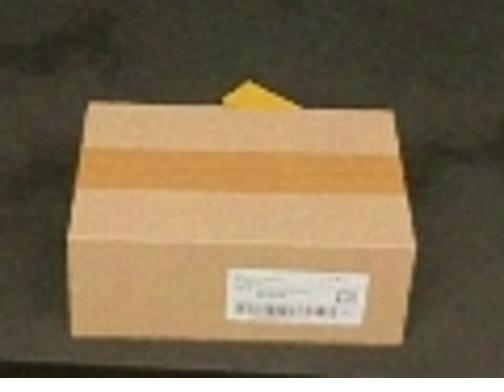

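move:
  joints: {"body_ankle_rad":-0.4,"body_knee_rad":0.7,"body_waist_pitch_rad":0.2,"head_pitch_rad":0.1}
  speeds: {"body_ankle_rad":0.4}

move:
  joints: {"left_arm_joint1_rad":2.445,"left_arm_joint2_rad":-1.518,"left_arm_joint3_rad":-1.534,"left_arm_joint4_rad":-2.102,"left_arm_joint5_rad":-0.31,"left_arm_joint6_rad":0.586,"left_arm_joint7_rad":0.209}

move:
  target: {"side":"right","x":0.6,"y":-0.25,"z":1.2,"pitch_deg":90,"heading_deg":0,"arc":true}
  cameras: ["head_camera"]

Scene clock: 29.40 s.
Joint torques (N m): left_arm=[-1.69 9.09 -4.74 -12.3 0.07 -2.31 -0.11] | right_arm=[-2.17 5.4 4.12 -11.58 0.11 -1.9 0.07]
move: done
base_odometry: x=+0.804 y=+1.034 heading=+1.123
turned_by_wheels: +0.000
turned_by_imu: -0.001
base_tilt: forward=+0.2 right=+0.8
base_status: not commanded
joint_positions: body_ankle_rad=-0.400 body_knee_rad=+0.700 body_waist_pitch_rad=+0.200 body_waist_roll_rad=+0.000 body_waist_yaw_rad=+0.000 left_arm_joint1_rad=+1.722 left_arm_joint2_rad=-1.173 left_arm_joint3_rad=-1.590 left_arm_joint4_rad=-1.792 left_arm_joint5_rad=-0.442 left_arm_joint6_rad=-0.013 left_arm_joint7_rad=+0.012 left_gripper_rad=+0.000 right_arm_joint1_rad=-1.806 right_arm_joint2_rad=-1.181 right_arm_joint3_rad=+1.531 right_arm_joint4_rad=-1.729 right_arm_joint5_rad=+0.421 right_arm_joint6_rad=+0.076 right_arm_joint7_rad=+0.011 right_gripper_rad=+0.000 head_yaw_rad=+0.000 head_roll_rad=+0.000 head_pitch_rad=+0.100
joint_status: all done
arms_held: 0
arms_held_load: -
chest: x=+0.2936 y=+0.0000 z=+1.2801 quat_wxyz=(+0.969, +0.000, +0.247, +0.000) (m; base frame)
head_camera_pose: x=+0.5489 y=+0.0276 z=+1.5450 quat_wxyz=(+0.201, -0.688, +0.664, -0.212) (m; base frame)
left_hand: x=+0.6971 y=+0.3240 z=+0.7865 quat_wxyz=(+0.037, +0.841, +0.006, +0.540) pitch_deg=+24.4 heading_deg=-3.5 roll_deg=+175.7 fingers_toward=(+0.91, -0.06, -0.41) jaws_along=(-0.03, -1.00, +0.07) (m; base frame)
right_hand: x=+0.6087 y=-0.2951 z=+0.6920 quat_wxyz=(+0.057, -0.901, -0.009, -0.429) pitch_deg=+38.7 heading_deg=+8.1 roll_deg=+187.0 fingers_toward=(+0.77, +0.11, -0.62) jaws_along=(+0.06, -0.99, -0.10) (m; base frame)
pictures: none

Scene clock: 31.53 s.
Joint torques (N m): left_arm=[16.31 -0.7 0.62 -8.72 0.37 -0.07 0.41] | right_arm=[-2.45 5.01 4.28 -11.74 0.1 -1.92 0.18]
move: done
base_odometry: x=+0.804 y=+1.034 heading=+1.123
turned_by_wheels: +0.000
turned_by_imu: +0.000
base_tilt: forward=+0.2 right=+0.9
base_status: not commanded
joint_positions: body_ankle_rad=-0.400 body_knee_rad=+0.700 body_waist_pitch_rad=+0.200 body_waist_roll_rad=+0.000 body_waist_yaw_rad=+0.000 left_arm_joint1_rad=+2.442 left_arm_joint2_rad=-1.515 left_arm_joint3_rad=-1.534 left_arm_joint4_rad=-2.101 left_arm_joint5_rad=-0.311 left_arm_joint6_rad=+0.585 left_arm_joint7_rad=+0.208 left_gripper_rad=+0.000 right_arm_joint1_rad=-1.806 right_arm_joint2_rad=-1.181 right_arm_joint3_rad=+1.531 right_arm_joint4_rad=-1.729 right_arm_joint5_rad=+0.421 right_arm_joint6_rad=+0.076 right_arm_joint7_rad=+0.011 right_gripper_rad=+0.000 head_yaw_rad=+0.000 head_roll_rad=+0.000 head_pitch_rad=+0.100
joint_status: all done
arms_held: 0
arms_held_load: -
chest: x=+0.2936 y=+0.0000 z=+1.2801 quat_wxyz=(+0.969, +0.000, +0.247, +0.000) (m; base frame)
head_camera_pose: x=+0.5489 y=+0.0276 z=+1.5450 quat_wxyz=(+0.201, -0.688, +0.664, -0.212) (m; base frame)
left_hand: x=+0.2452 y=+0.2406 z=+0.6616 quat_wxyz=(+0.006, +0.993, +0.099, +0.056) pitch_deg=+83.5 heading_deg=-0.2 roll_deg=+168.4 fingers_toward=(+0.11, +0.00, -0.99) jaws_along=(+0.20, -0.98, +0.02) (m; base frame)
right_hand: x=+0.6087 y=-0.2951 z=+0.6920 quat_wxyz=(+0.057, -0.901, -0.008, -0.429) pitch_deg=+38.7 heading_deg=+8.1 roll_deg=+187.0 fingers_toward=(+0.77, +0.11, -0.62) jaws_along=(+0.06, -0.99, -0.10) (m; base frame)
pictures: none

Scene clock: 31.83 s.
Joint torques (N m): left_arm=[16.4 -0.47 0.59 -8.84 0.43 0.01 0.52] | right_arm=[-2.18 5.26 4.12 -11.6 -0.03 -1.89 0.16]
move: refused
base_odometry: x=+0.804 y=+1.034 heading=+1.123
turned_by_wheels: +0.000
turned_by_imu: +0.000
base_tilt: forward=+0.3 right=+0.8
base_status: not commanded
joint_positions: body_ankle_rad=-0.400 body_knee_rad=+0.700 body_waist_pitch_rad=+0.200 body_waist_roll_rad=+0.000 body_waist_yaw_rad=+0.000 left_arm_joint1_rad=+2.442 left_arm_joint2_rad=-1.515 left_arm_joint3_rad=-1.534 left_arm_joint4_rad=-2.101 left_arm_joint5_rad=-0.311 left_arm_joint6_rad=+0.585 left_arm_joint7_rad=+0.208 left_gripper_rad=+0.000 right_arm_joint1_rad=-1.806 right_arm_joint2_rad=-1.181 right_arm_joint3_rad=+1.531 right_arm_joint4_rad=-1.729 right_arm_joint5_rad=+0.421 right_arm_joint6_rad=+0.076 right_arm_joint7_rad=+0.011 right_gripper_rad=+0.000 head_yaw_rad=+0.000 head_roll_rad=+0.000 head_pitch_rad=+0.100
joint_status: not commanded
arms_held: 0
arms_held_load: -
chest: x=+0.2936 y=+0.0000 z=+1.2801 quat_wxyz=(+0.969, +0.000, +0.247, +0.000) (m; base frame)
head_camera_pose: x=+0.5489 y=+0.0276 z=+1.5450 quat_wxyz=(+0.201, -0.688, +0.664, -0.212) (m; base frame)
left_hand: x=+0.2452 y=+0.2406 z=+0.6616 quat_wxyz=(+0.006, +0.993, +0.099, +0.056) pitch_deg=+83.5 heading_deg=-0.2 roll_deg=+168.4 fingers_toward=(+0.11, +0.00, -0.99) jaws_along=(+0.20, -0.98, +0.02) (m; base frame)
right_hand: x=+0.6087 y=-0.2951 z=+0.6920 quat_wxyz=(+0.057, -0.901, -0.008, -0.429) pitch_deg=+38.7 heading_deg=+8.1 roll_deg=+187.0 fingers_toward=(+0.77, +0.11, -0.62) jaws_along=(+0.06, -0.99, -0.10) (m; base frame)
right_hand_status: refused: no posture of the arm gets there (right_arm_joint6_rad would come within 0.1 rad of its limit): the closest leaves the hand 11 mm and 3.6 deg from the pose. Nothing moved.
pictures: head_camera
camera_calibration:
head_camera: T_world_to_cam=[[0.0276871, -0.999323, 0.024241, -0.0250253], [-0.829222, -0.0365033, -0.557726, 1.31792], [0.558233, -0.00465938, -0.829671, 0.975572], [0, 0, 0, 1]] pos_world=[0.548942, 0.0276455, 1.54505]

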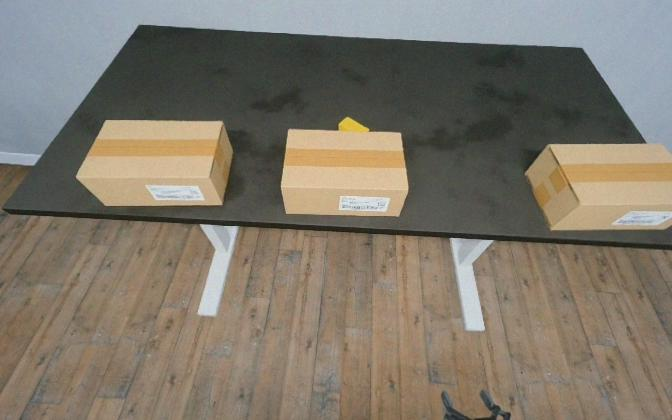

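move:
  target: {"side":"right","x":0.63,"y":-0.25,"z":1.14,"pitch_deg":75,"heading_deg":0,"arc":true}

move:
  base: {"translate_m":0.36}
  speeds: {"translate_m":0.3}
  cameras: ["head_camera","right_wrist_camera"]

Scene clock: 38.20 s.
Joint torques (N m): left_arm=[15.87 -0.3 0.64 -8.61 0.36 -0.05 0.29] | right_arm=[13.42 7.93 6.5 11.17 -0.76 -0.06 0.27]
move: done
base_odometry: x=+0.804 y=+1.034 heading=+1.123
turned_by_wheels: +0.000
turned_by_imu: -0.001
base_tilt: forward=+0.2 right=+0.8
base_status: not commanded
joint_positions: body_ankle_rad=-0.400 body_knee_rad=+0.700 body_waist_pitch_rad=+0.200 body_waist_roll_rad=+0.000 body_waist_yaw_rad=+0.000 left_arm_joint1_rad=+2.443 left_arm_joint2_rad=-1.516 left_arm_joint3_rad=-1.534 left_arm_joint4_rad=-2.101 left_arm_joint5_rad=-0.311 left_arm_joint6_rad=+0.585 left_arm_joint7_rad=+0.208 left_gripper_rad=+0.000 right_arm_joint1_rad=-0.986 right_arm_joint2_rad=+1.003 right_arm_joint3_rad=+1.796 right_arm_joint4_rad=-2.225 right_arm_joint5_rad=+0.181 right_arm_joint6_rad=-0.759 right_arm_joint7_rad=+0.714 right_gripper_rad=+0.000 head_yaw_rad=+0.000 head_roll_rad=+0.000 head_pitch_rad=+0.100
joint_status: not commanded
arms_held: 0
arms_held_load: -
chest: x=+0.2936 y=+0.0000 z=+1.2801 quat_wxyz=(+0.969, +0.000, +0.247, +0.000) (m; base frame)
head_camera_pose: x=+0.5489 y=+0.0276 z=+1.5450 quat_wxyz=(+0.201, -0.688, +0.664, -0.212) (m; base frame)
left_hand: x=+0.2444 y=+0.2406 z=+0.6617 quat_wxyz=(+0.006, +0.993, +0.100, +0.056) pitch_deg=+83.6 heading_deg=+0.0 roll_deg=+168.6 fingers_toward=(+0.11, +0.00, -0.99) jaws_along=(+0.20, -0.98, +0.02) (m; base frame)
right_hand: x=+0.6297 y=-0.2491 z=+1.1389 quat_wxyz=(-0.129, -0.001, -0.992, -0.002) pitch_deg=+75.2 heading_deg=+1.0 roll_deg=+1.1 fingers_toward=(+0.26, +0.00, -0.97) jaws_along=(+0.00, +1.00, +0.00) (m; base frame)
right_hand_status: reached (checked arc, turning the hand 180 degrees, to end with the hand's camera side forward, planned for 4.7 s): 1 mm and 0.3 deg off.
pictures: none

Scene clock: 42.07 s.
Joint torques (N m): left_arm=[15.08 -0.04 0.66 -7.86 0.32 -0.11 0.32] | right_arm=[12.64 8.05 6.21 11.42 -0.56 0.18 0.29]
move: done
base_odometry: x=+0.960 y=+1.359 heading=+1.123
turned_by_wheels: +0.000
turned_by_imu: -0.005
base_tilt: forward=+0.2 right=+0.8
base_status: done
joint_positions: body_ankle_rad=-0.400 body_knee_rad=+0.700 body_waist_pitch_rad=+0.200 body_waist_roll_rad=+0.000 body_waist_yaw_rad=+0.000 left_arm_joint1_rad=+2.444 left_arm_joint2_rad=-1.516 left_arm_joint3_rad=-1.534 left_arm_joint4_rad=-2.102 left_arm_joint5_rad=-0.311 left_arm_joint6_rad=+0.585 left_arm_joint7_rad=+0.208 left_gripper_rad=+0.000 right_arm_joint1_rad=-0.983 right_arm_joint2_rad=+1.004 right_arm_joint3_rad=+1.796 right_arm_joint4_rad=-2.226 right_arm_joint5_rad=+0.181 right_arm_joint6_rad=-0.760 right_arm_joint7_rad=+0.715 right_gripper_rad=+0.000 head_yaw_rad=+0.000 head_roll_rad=+0.000 head_pitch_rad=+0.100
joint_status: not commanded
arms_held: 0
arms_held_load: -
chest: x=+0.2935 y=+0.0000 z=+1.2801 quat_wxyz=(+0.969, +0.000, +0.247, +0.000) (m; base frame)
head_camera_pose: x=+0.5489 y=+0.0276 z=+1.5449 quat_wxyz=(+0.201, -0.688, +0.664, -0.212) (m; base frame)
left_hand: x=+0.2441 y=+0.2405 z=+0.6620 quat_wxyz=(+0.006, +0.993, +0.100, +0.055) pitch_deg=+83.6 heading_deg=-0.1 roll_deg=+168.4 fingers_toward=(+0.11, +0.00, -0.99) jaws_along=(+0.20, -0.98, +0.02) (m; base frame)
right_hand: x=+0.6298 y=-0.2491 z=+1.1396 quat_wxyz=(-0.130, +0.000, -0.992, -0.002) pitch_deg=+75.1 heading_deg=+0.9 roll_deg=+0.9 fingers_toward=(+0.26, +0.00, -0.97) jaws_along=(+0.00, +1.00, +0.00) (m; base frame)
pictures: head_camera, right_wrist_camera
camera_calibration:
head_camera: T_world_to_cam=[[0.0277461, -0.999323, 0.0241507, -0.0249129], [-0.829344, -0.0365008, -0.557545, 1.31757], [0.55805, -0.00455953, -0.829795, 0.975836], [0, 0, 0, 1]] pos_world=[0.548842, 0.0276456, 1.54495]
right_wrist_camera: T_world_to_cam=[[0.0168916, -0.999778, 0.0125928, -0.278932], [-0.960027, -0.012698, 0.279621, 0.289277], [-0.279399, -0.0168126, -0.960028, 1.40412], [0, 0, 0, 1]] pos_world=[0.674735, -0.25159, 1.27062]

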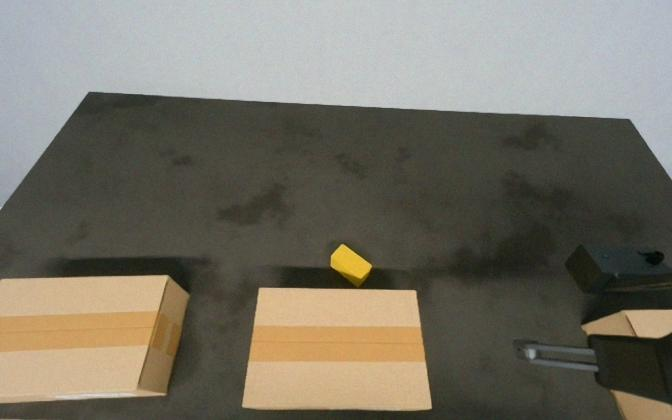

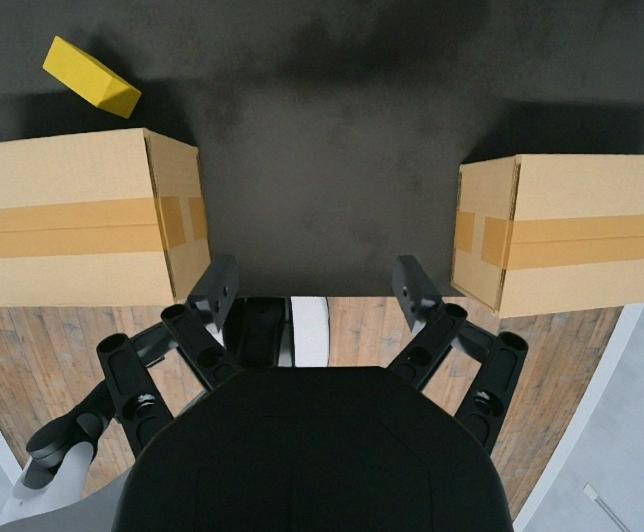

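zoom_image:
  camera: "head_camera"
  region: [310, 230, 400, 300]

move:
  where:
    - [343,247]
    - [352,260]
    - [366,267]
    - [355,273]
    - [333,252]
    - [345,260]
    - [350,288]
    - [257,290]
    - [415,291]
    - [380,275]

Scaled by 5.600.

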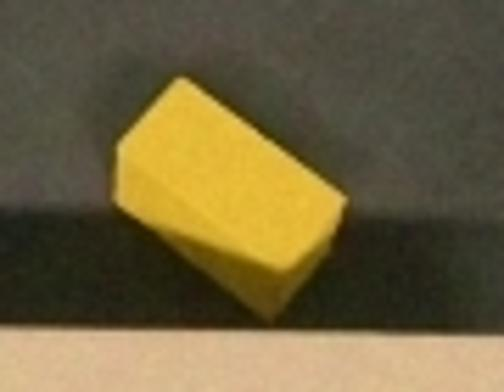

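Scene clock: 42.77 s.
Joint torques (N m): left_arm=[15.51 -0.22 0.52 -7.87 0.3 -0.16 0.31] | right_arm=[12.68 7.31 6.21 11.37 -0.44 0.22 0.25]
base_odometry: x=+0.960 y=+1.359 heading=+1.123
turned_by_wheels: +0.000
turned_by_imu: +0.000
base_tilt: forward=+0.3 right=+0.9
where, head_camera: pixel (343, 247): x +0.829, y +0.008, z +1.003; pixel (352, 260): x +0.803, y -0.009, z +1.003; pixel (366, 267): x +0.790, y -0.034, z +1.002; pixel (355, 273): x +0.779, y -0.014, z +1.001; pixel (333, 252): x +0.818, y +0.027, z +1.003; pixel (345, 260): x +0.802, y +0.004, z +1.003; pixel (350, 288): x +0.767, y -0.008, z +0.956; pixel (257, 290): no place (The depth camera has no reading there.); pixel (415, 291): x +0.729, y -0.105, z +1.054; pixel (380, 275): x +0.795, y -0.066, z +0.956. By the robot's depth camera.
base_status: done
joint_positions: body_ankle_rad=-0.400 body_knee_rad=+0.700 body_waist_pitch_rad=+0.200 body_waist_roll_rad=+0.000 body_waist_yaw_rad=+0.000 left_arm_joint1_rad=+2.444 left_arm_joint2_rad=-1.516 left_arm_joint3_rad=-1.534 left_arm_joint4_rad=-2.102 left_arm_joint5_rad=-0.311 left_arm_joint6_rad=+0.585 left_arm_joint7_rad=+0.208 left_gripper_rad=+0.000 right_arm_joint1_rad=-0.983 right_arm_joint2_rad=+1.004 right_arm_joint3_rad=+1.796 right_arm_joint4_rad=-2.226 right_arm_joint5_rad=+0.181 right_arm_joint6_rad=-0.760 right_arm_joint7_rad=+0.715 right_gripper_rad=+0.000 head_yaw_rad=+0.000 head_roll_rad=+0.000 head_pitch_rad=+0.100
joint_status: not commanded
arms_held: 0
arms_held_load: -
chest: x=+0.2935 y=+0.0000 z=+1.2801 quat_wxyz=(+0.969, +0.000, +0.247, +0.000) (m; base frame)
head_camera_pose: x=+0.5489 y=+0.0276 z=+1.5449 quat_wxyz=(+0.201, -0.688, +0.664, -0.212) (m; base frame)
left_hand: x=+0.2441 y=+0.2405 z=+0.6620 quat_wxyz=(+0.006, +0.993, +0.100, +0.055) pitch_deg=+83.6 heading_deg=-0.1 roll_deg=+168.4 fingers_toward=(+0.11, +0.00, -0.99) jaws_along=(+0.20, -0.98, +0.02) (m; base frame)
right_hand: x=+0.6298 y=-0.2491 z=+1.1396 quat_wxyz=(-0.130, +0.000, -0.992, -0.002) pitch_deg=+75.1 heading_deg=+0.9 roll_deg=+0.9 fingers_toward=(+0.26, +0.00, -0.97) jaws_along=(+0.00, +1.00, +0.00) (m; base frame)
pictures: none

move:
  joints: {"right_gripper_rad":-0.25}

move:
  target: {"side":"right","x":0.806,"y":-0.003,"z":1.11,"pitch_deg":88,"heading_deg":45,"roll_deg":0}
  cameras: ["head_camera","right_wrist_camera"]

Scene clock: 45.80 s.
Joint torques (N m): left_arm=[15.38 -0.02 0.65 -8.09 0.23 -0.19 0.31] | right_arm=[13.25 7.1 6.25 11.27 -0.64 0.15 0.26]
move: done
base_odometry: x=+0.960 y=+1.359 heading=+1.123
turned_by_wheels: +0.000
turned_by_imu: +0.000
base_tilt: forward=+0.2 right=+0.8
base_status: not commanded
joint_positions: body_ankle_rad=-0.400 body_knee_rad=+0.700 body_waist_pitch_rad=+0.200 body_waist_roll_rad=+0.000 body_waist_yaw_rad=+0.000 left_arm_joint1_rad=+2.444 left_arm_joint2_rad=-1.516 left_arm_joint3_rad=-1.534 left_arm_joint4_rad=-2.102 left_arm_joint5_rad=-0.311 left_arm_joint6_rad=+0.585 left_arm_joint7_rad=+0.208 left_gripper_rad=+0.000 right_arm_joint1_rad=-0.983 right_arm_joint2_rad=+1.004 right_arm_joint3_rad=+1.796 right_arm_joint4_rad=-2.226 right_arm_joint5_rad=+0.181 right_arm_joint6_rad=-0.760 right_arm_joint7_rad=+0.715 right_gripper_rad=-0.249 head_yaw_rad=+0.000 head_roll_rad=+0.000 head_pitch_rad=+0.100
joint_status: all done
arms_held: 0
arms_held_load: -
chest: x=+0.2935 y=+0.0000 z=+1.2801 quat_wxyz=(+0.969, +0.000, +0.247, +0.000) (m; base frame)
head_camera_pose: x=+0.5489 y=+0.0276 z=+1.5449 quat_wxyz=(+0.201, -0.688, +0.664, -0.212) (m; base frame)
left_hand: x=+0.2441 y=+0.2405 z=+0.6620 quat_wxyz=(+0.006, +0.993, +0.100, +0.055) pitch_deg=+83.6 heading_deg=-0.1 roll_deg=+168.4 fingers_toward=(+0.11, +0.00, -0.99) jaws_along=(+0.20, -0.98, +0.02) (m; base frame)
right_hand: x=+0.6298 y=-0.2491 z=+1.1396 quat_wxyz=(-0.130, +0.000, -0.992, -0.002) pitch_deg=+75.1 heading_deg=+0.9 roll_deg=+0.9 fingers_toward=(+0.26, +0.00, -0.97) jaws_along=(+0.00, +1.00, +0.00) (m; base frame)
pictures: none

Scene clock: 46.10 s.
Joint torques (N m): left_arm=[15.4 -0.03 0.65 -7.95 0.29 -0.18 0.27] | right_arm=[12.12 7.57 6.25 11.28 -0.73 0.11 0.26]
move: refused
base_odometry: x=+0.960 y=+1.359 heading=+1.123
turned_by_wheels: +0.000
turned_by_imu: +0.000
base_tilt: forward=+0.2 right=+0.8
base_status: not commanded
joint_positions: body_ankle_rad=-0.400 body_knee_rad=+0.700 body_waist_pitch_rad=+0.200 body_waist_roll_rad=+0.000 body_waist_yaw_rad=+0.000 left_arm_joint1_rad=+2.444 left_arm_joint2_rad=-1.516 left_arm_joint3_rad=-1.534 left_arm_joint4_rad=-2.102 left_arm_joint5_rad=-0.311 left_arm_joint6_rad=+0.585 left_arm_joint7_rad=+0.208 left_gripper_rad=+0.000 right_arm_joint1_rad=-0.983 right_arm_joint2_rad=+1.004 right_arm_joint3_rad=+1.796 right_arm_joint4_rad=-2.226 right_arm_joint5_rad=+0.181 right_arm_joint6_rad=-0.760 right_arm_joint7_rad=+0.715 right_gripper_rad=-0.250 head_yaw_rad=+0.000 head_roll_rad=+0.000 head_pitch_rad=+0.100
joint_status: not commanded
arms_held: 0
arms_held_load: -
chest: x=+0.2935 y=+0.0000 z=+1.2801 quat_wxyz=(+0.969, +0.000, +0.247, +0.000) (m; base frame)
head_camera_pose: x=+0.5489 y=+0.0276 z=+1.5449 quat_wxyz=(+0.201, -0.688, +0.664, -0.212) (m; base frame)
left_hand: x=+0.2441 y=+0.2405 z=+0.6620 quat_wxyz=(+0.006, +0.993, +0.100, +0.055) pitch_deg=+83.6 heading_deg=-0.1 roll_deg=+168.4 fingers_toward=(+0.11, +0.00, -0.99) jaws_along=(+0.20, -0.98, +0.02) (m; base frame)
right_hand: x=+0.6298 y=-0.2491 z=+1.1396 quat_wxyz=(-0.130, +0.000, -0.992, -0.002) pitch_deg=+75.1 heading_deg=+0.9 roll_deg=+0.9 fingers_toward=(+0.26, +0.00, -0.97) jaws_along=(+0.00, +1.00, +0.00) (m; base frame)
right_hand_status: refused: no posture of the arm gets there (right_arm_joint2_rad would come within 0.1 rad of its limit): the closest leaves the hand 39 mm and 6.8 deg from the pose. Nothing moved. A plan exists at "pitch_deg" 78 (an arc).
pictures: head_camera, right_wrist_camera
camera_calibration:
head_camera: T_world_to_cam=[[0.0277461, -0.999323, 0.0241507, -0.0249129], [-0.829344, -0.0365008, -0.557545, 1.31757], [0.55805, -0.00455953, -0.829795, 0.975836], [0, 0, 0, 1]] pos_world=[0.548842, 0.0276456, 1.54495]
right_wrist_camera: T_world_to_cam=[[0.0168916, -0.999778, 0.0125928, -0.278932], [-0.960027, -0.012698, 0.279621, 0.289277], [-0.279399, -0.0168126, -0.960028, 1.40412], [0, 0, 0, 1]] pos_world=[0.674735, -0.25159, 1.27062]

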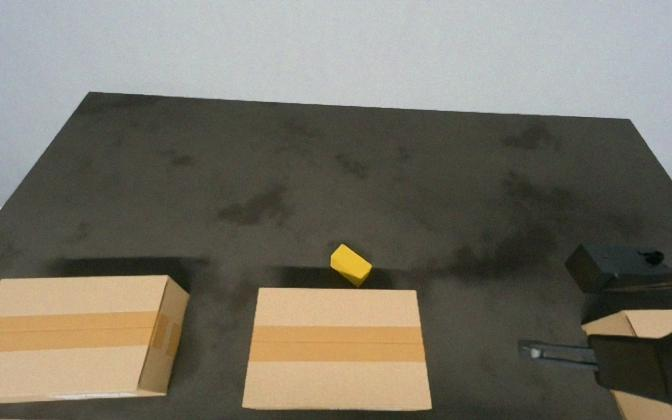

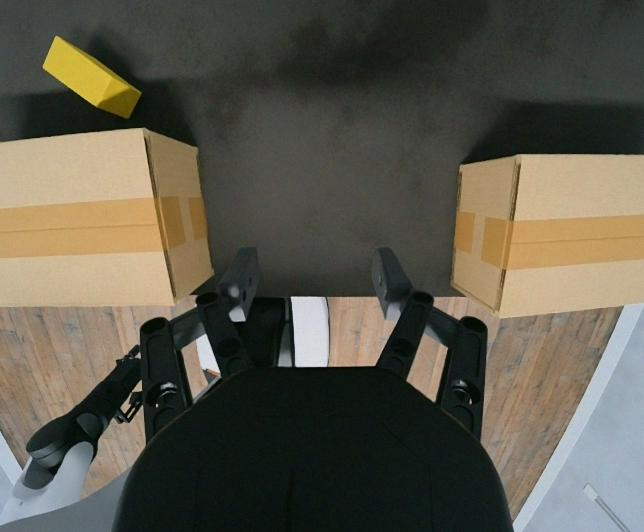

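move:
  base: {"strafe_m":0.2}

move:
  target: {"side":"right","x":0.808,"y":-0.203,"z":1.11,"pitch_deg":86,"heading_deg":45,"roll_deg":0,"arc":true}
  cameras: ["head_camera","right_wrist_camera"]

Scene clock: 50.80 s.
Joint torques (N m): left_arm=[15.23 0.35 0.46 -8.01 0.13 -0.2 0.14] | right_arm=[12.46 6.24 6.05 11.43 -0.47 0.2 0.04]
move: done
base_odometry: x=+0.779 y=+1.445 heading=+1.125
turned_by_wheels: +0.002
turned_by_imu: +0.003
base_tilt: forward=+0.2 right=+0.9
base_status: done
joint_positions: body_ankle_rad=-0.400 body_knee_rad=+0.700 body_waist_pitch_rad=+0.200 body_waist_roll_rad=+0.000 body_waist_yaw_rad=+0.000 left_arm_joint1_rad=+2.445 left_arm_joint2_rad=-1.517 left_arm_joint3_rad=-1.534 left_arm_joint4_rad=-2.102 left_arm_joint5_rad=-0.310 left_arm_joint6_rad=+0.585 left_arm_joint7_rad=+0.209 left_gripper_rad=+0.000 right_arm_joint1_rad=-0.983 right_arm_joint2_rad=+1.006 right_arm_joint3_rad=+1.796 right_arm_joint4_rad=-2.226 right_arm_joint5_rad=+0.181 right_arm_joint6_rad=-0.760 right_arm_joint7_rad=+0.716 right_gripper_rad=-0.250 head_yaw_rad=+0.000 head_roll_rad=+0.000 head_pitch_rad=+0.100
joint_status: not commanded
arms_held: 0
arms_held_load: -
chest: x=+0.2935 y=+0.0000 z=+1.2801 quat_wxyz=(+0.969, +0.000, +0.247, +0.000) (m; base frame)
head_camera_pose: x=+0.5489 y=+0.0277 z=+1.5449 quat_wxyz=(+0.201, -0.688, +0.664, -0.212) (m; base frame)
left_hand: x=+0.2440 y=+0.2404 z=+0.6620 quat_wxyz=(+0.005, +0.993, +0.100, +0.055) pitch_deg=+83.6 heading_deg=+0.1 roll_deg=+168.6 fingers_toward=(+0.11, +0.00, -0.99) jaws_along=(+0.20, -0.98, +0.02) (m; base frame)
right_hand: x=+0.6297 y=-0.2500 z=+1.1396 quat_wxyz=(-0.130, +0.000, -0.992, +0.000) pitch_deg=+75.1 heading_deg=+0.0 roll_deg=+0.0 fingers_toward=(+0.26, +0.00, -0.97) jaws_along=(+0.00, +1.00, +0.00) (m; base frame)
pictures: none

Scene clock: 55.67 s.
Joint torques (N m): left_arm=[15.1 0.2 0.41 -8 0.23 -0.18 0.17] | right_arm=[30.86 -2.87 -6.89 11.03 -0.43 0.11 -0.51]
move: done
base_odometry: x=+0.779 y=+1.445 heading=+1.125
turned_by_wheels: +0.000
turned_by_imu: -0.001
base_tilt: forward=+0.3 right=+0.7
base_status: not commanded
joint_positions: body_ankle_rad=-0.400 body_knee_rad=+0.700 body_waist_pitch_rad=+0.200 body_waist_roll_rad=+0.000 body_waist_yaw_rad=+0.000 left_arm_joint1_rad=+2.445 left_arm_joint2_rad=-1.517 left_arm_joint3_rad=-1.534 left_arm_joint4_rad=-2.102 left_arm_joint5_rad=-0.310 left_arm_joint6_rad=+0.585 left_arm_joint7_rad=+0.209 left_gripper_rad=+0.000 right_arm_joint1_rad=-1.841 right_arm_joint2_rad=+1.958 right_arm_joint3_rad=+1.080 right_arm_joint4_rad=-1.200 right_arm_joint5_rad=-0.755 right_arm_joint6_rad=-0.477 right_arm_joint7_rad=-1.290 right_gripper_rad=-0.250 head_yaw_rad=+0.000 head_roll_rad=+0.000 head_pitch_rad=+0.100
joint_status: not commanded
arms_held: 0
arms_held_load: -
chest: x=+0.2935 y=+0.0000 z=+1.2801 quat_wxyz=(+0.969, +0.000, +0.247, +0.000) (m; base frame)
head_camera_pose: x=+0.5489 y=+0.0277 z=+1.5450 quat_wxyz=(+0.201, -0.688, +0.664, -0.212) (m; base frame)
left_hand: x=+0.2440 y=+0.2404 z=+0.6620 quat_wxyz=(+0.005, +0.993, +0.100, +0.055) pitch_deg=+83.6 heading_deg=+0.1 roll_deg=+168.6 fingers_toward=(+0.11, +0.00, -0.99) jaws_along=(+0.20, -0.98, +0.02) (m; base frame)
right_hand: x=+0.8085 y=-0.2034 z=+1.1108 quat_wxyz=(-0.034, +0.381, -0.924, -0.014) pitch_deg=+85.8 heading_deg=+44.8 roll_deg=+0.0 fingers_toward=(+0.05, +0.05, -1.00) jaws_along=(-0.71, +0.71, +0.00) (m; base frame)
right_hand_status: reached (checked arc, to end with the hand's camera side forward, planned for 4.4 s): 1 mm and 0.2 deg off.
pictures: head_camera, right_wrist_camera
camera_calibration:
head_camera: T_world_to_cam=[[0.0278553, -0.999315, 0.0243486, -0.0252791], [-0.829263, -0.0367026, -0.557652, 1.31769], [0.558164, -0.0046578, -0.829717, 0.975655], [0, 0, 0, 1]] pos_world=[0.548842, 0.0276454, 1.54495]
right_wrist_camera: T_world_to_cam=[[0.71891, -0.694973, 0.0134697, -0.742554], [-0.623579, -0.636253, 0.454236, -0.123353], [-0.307112, -0.334954, -0.890779, 1.30787], [0, 0, 0, 1]] pos_world=[0.858569, -0.156464, 1.23105]

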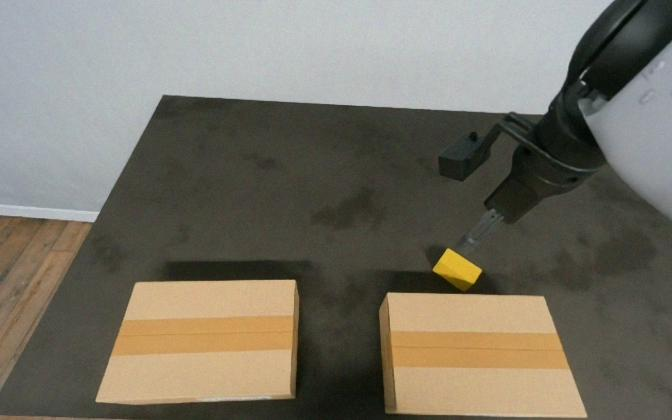

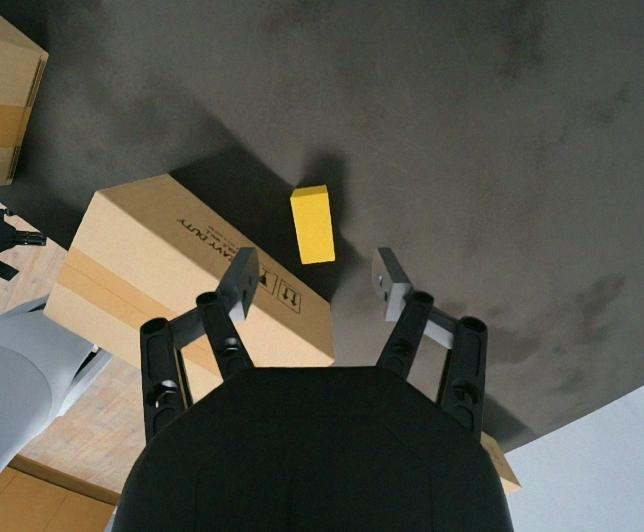

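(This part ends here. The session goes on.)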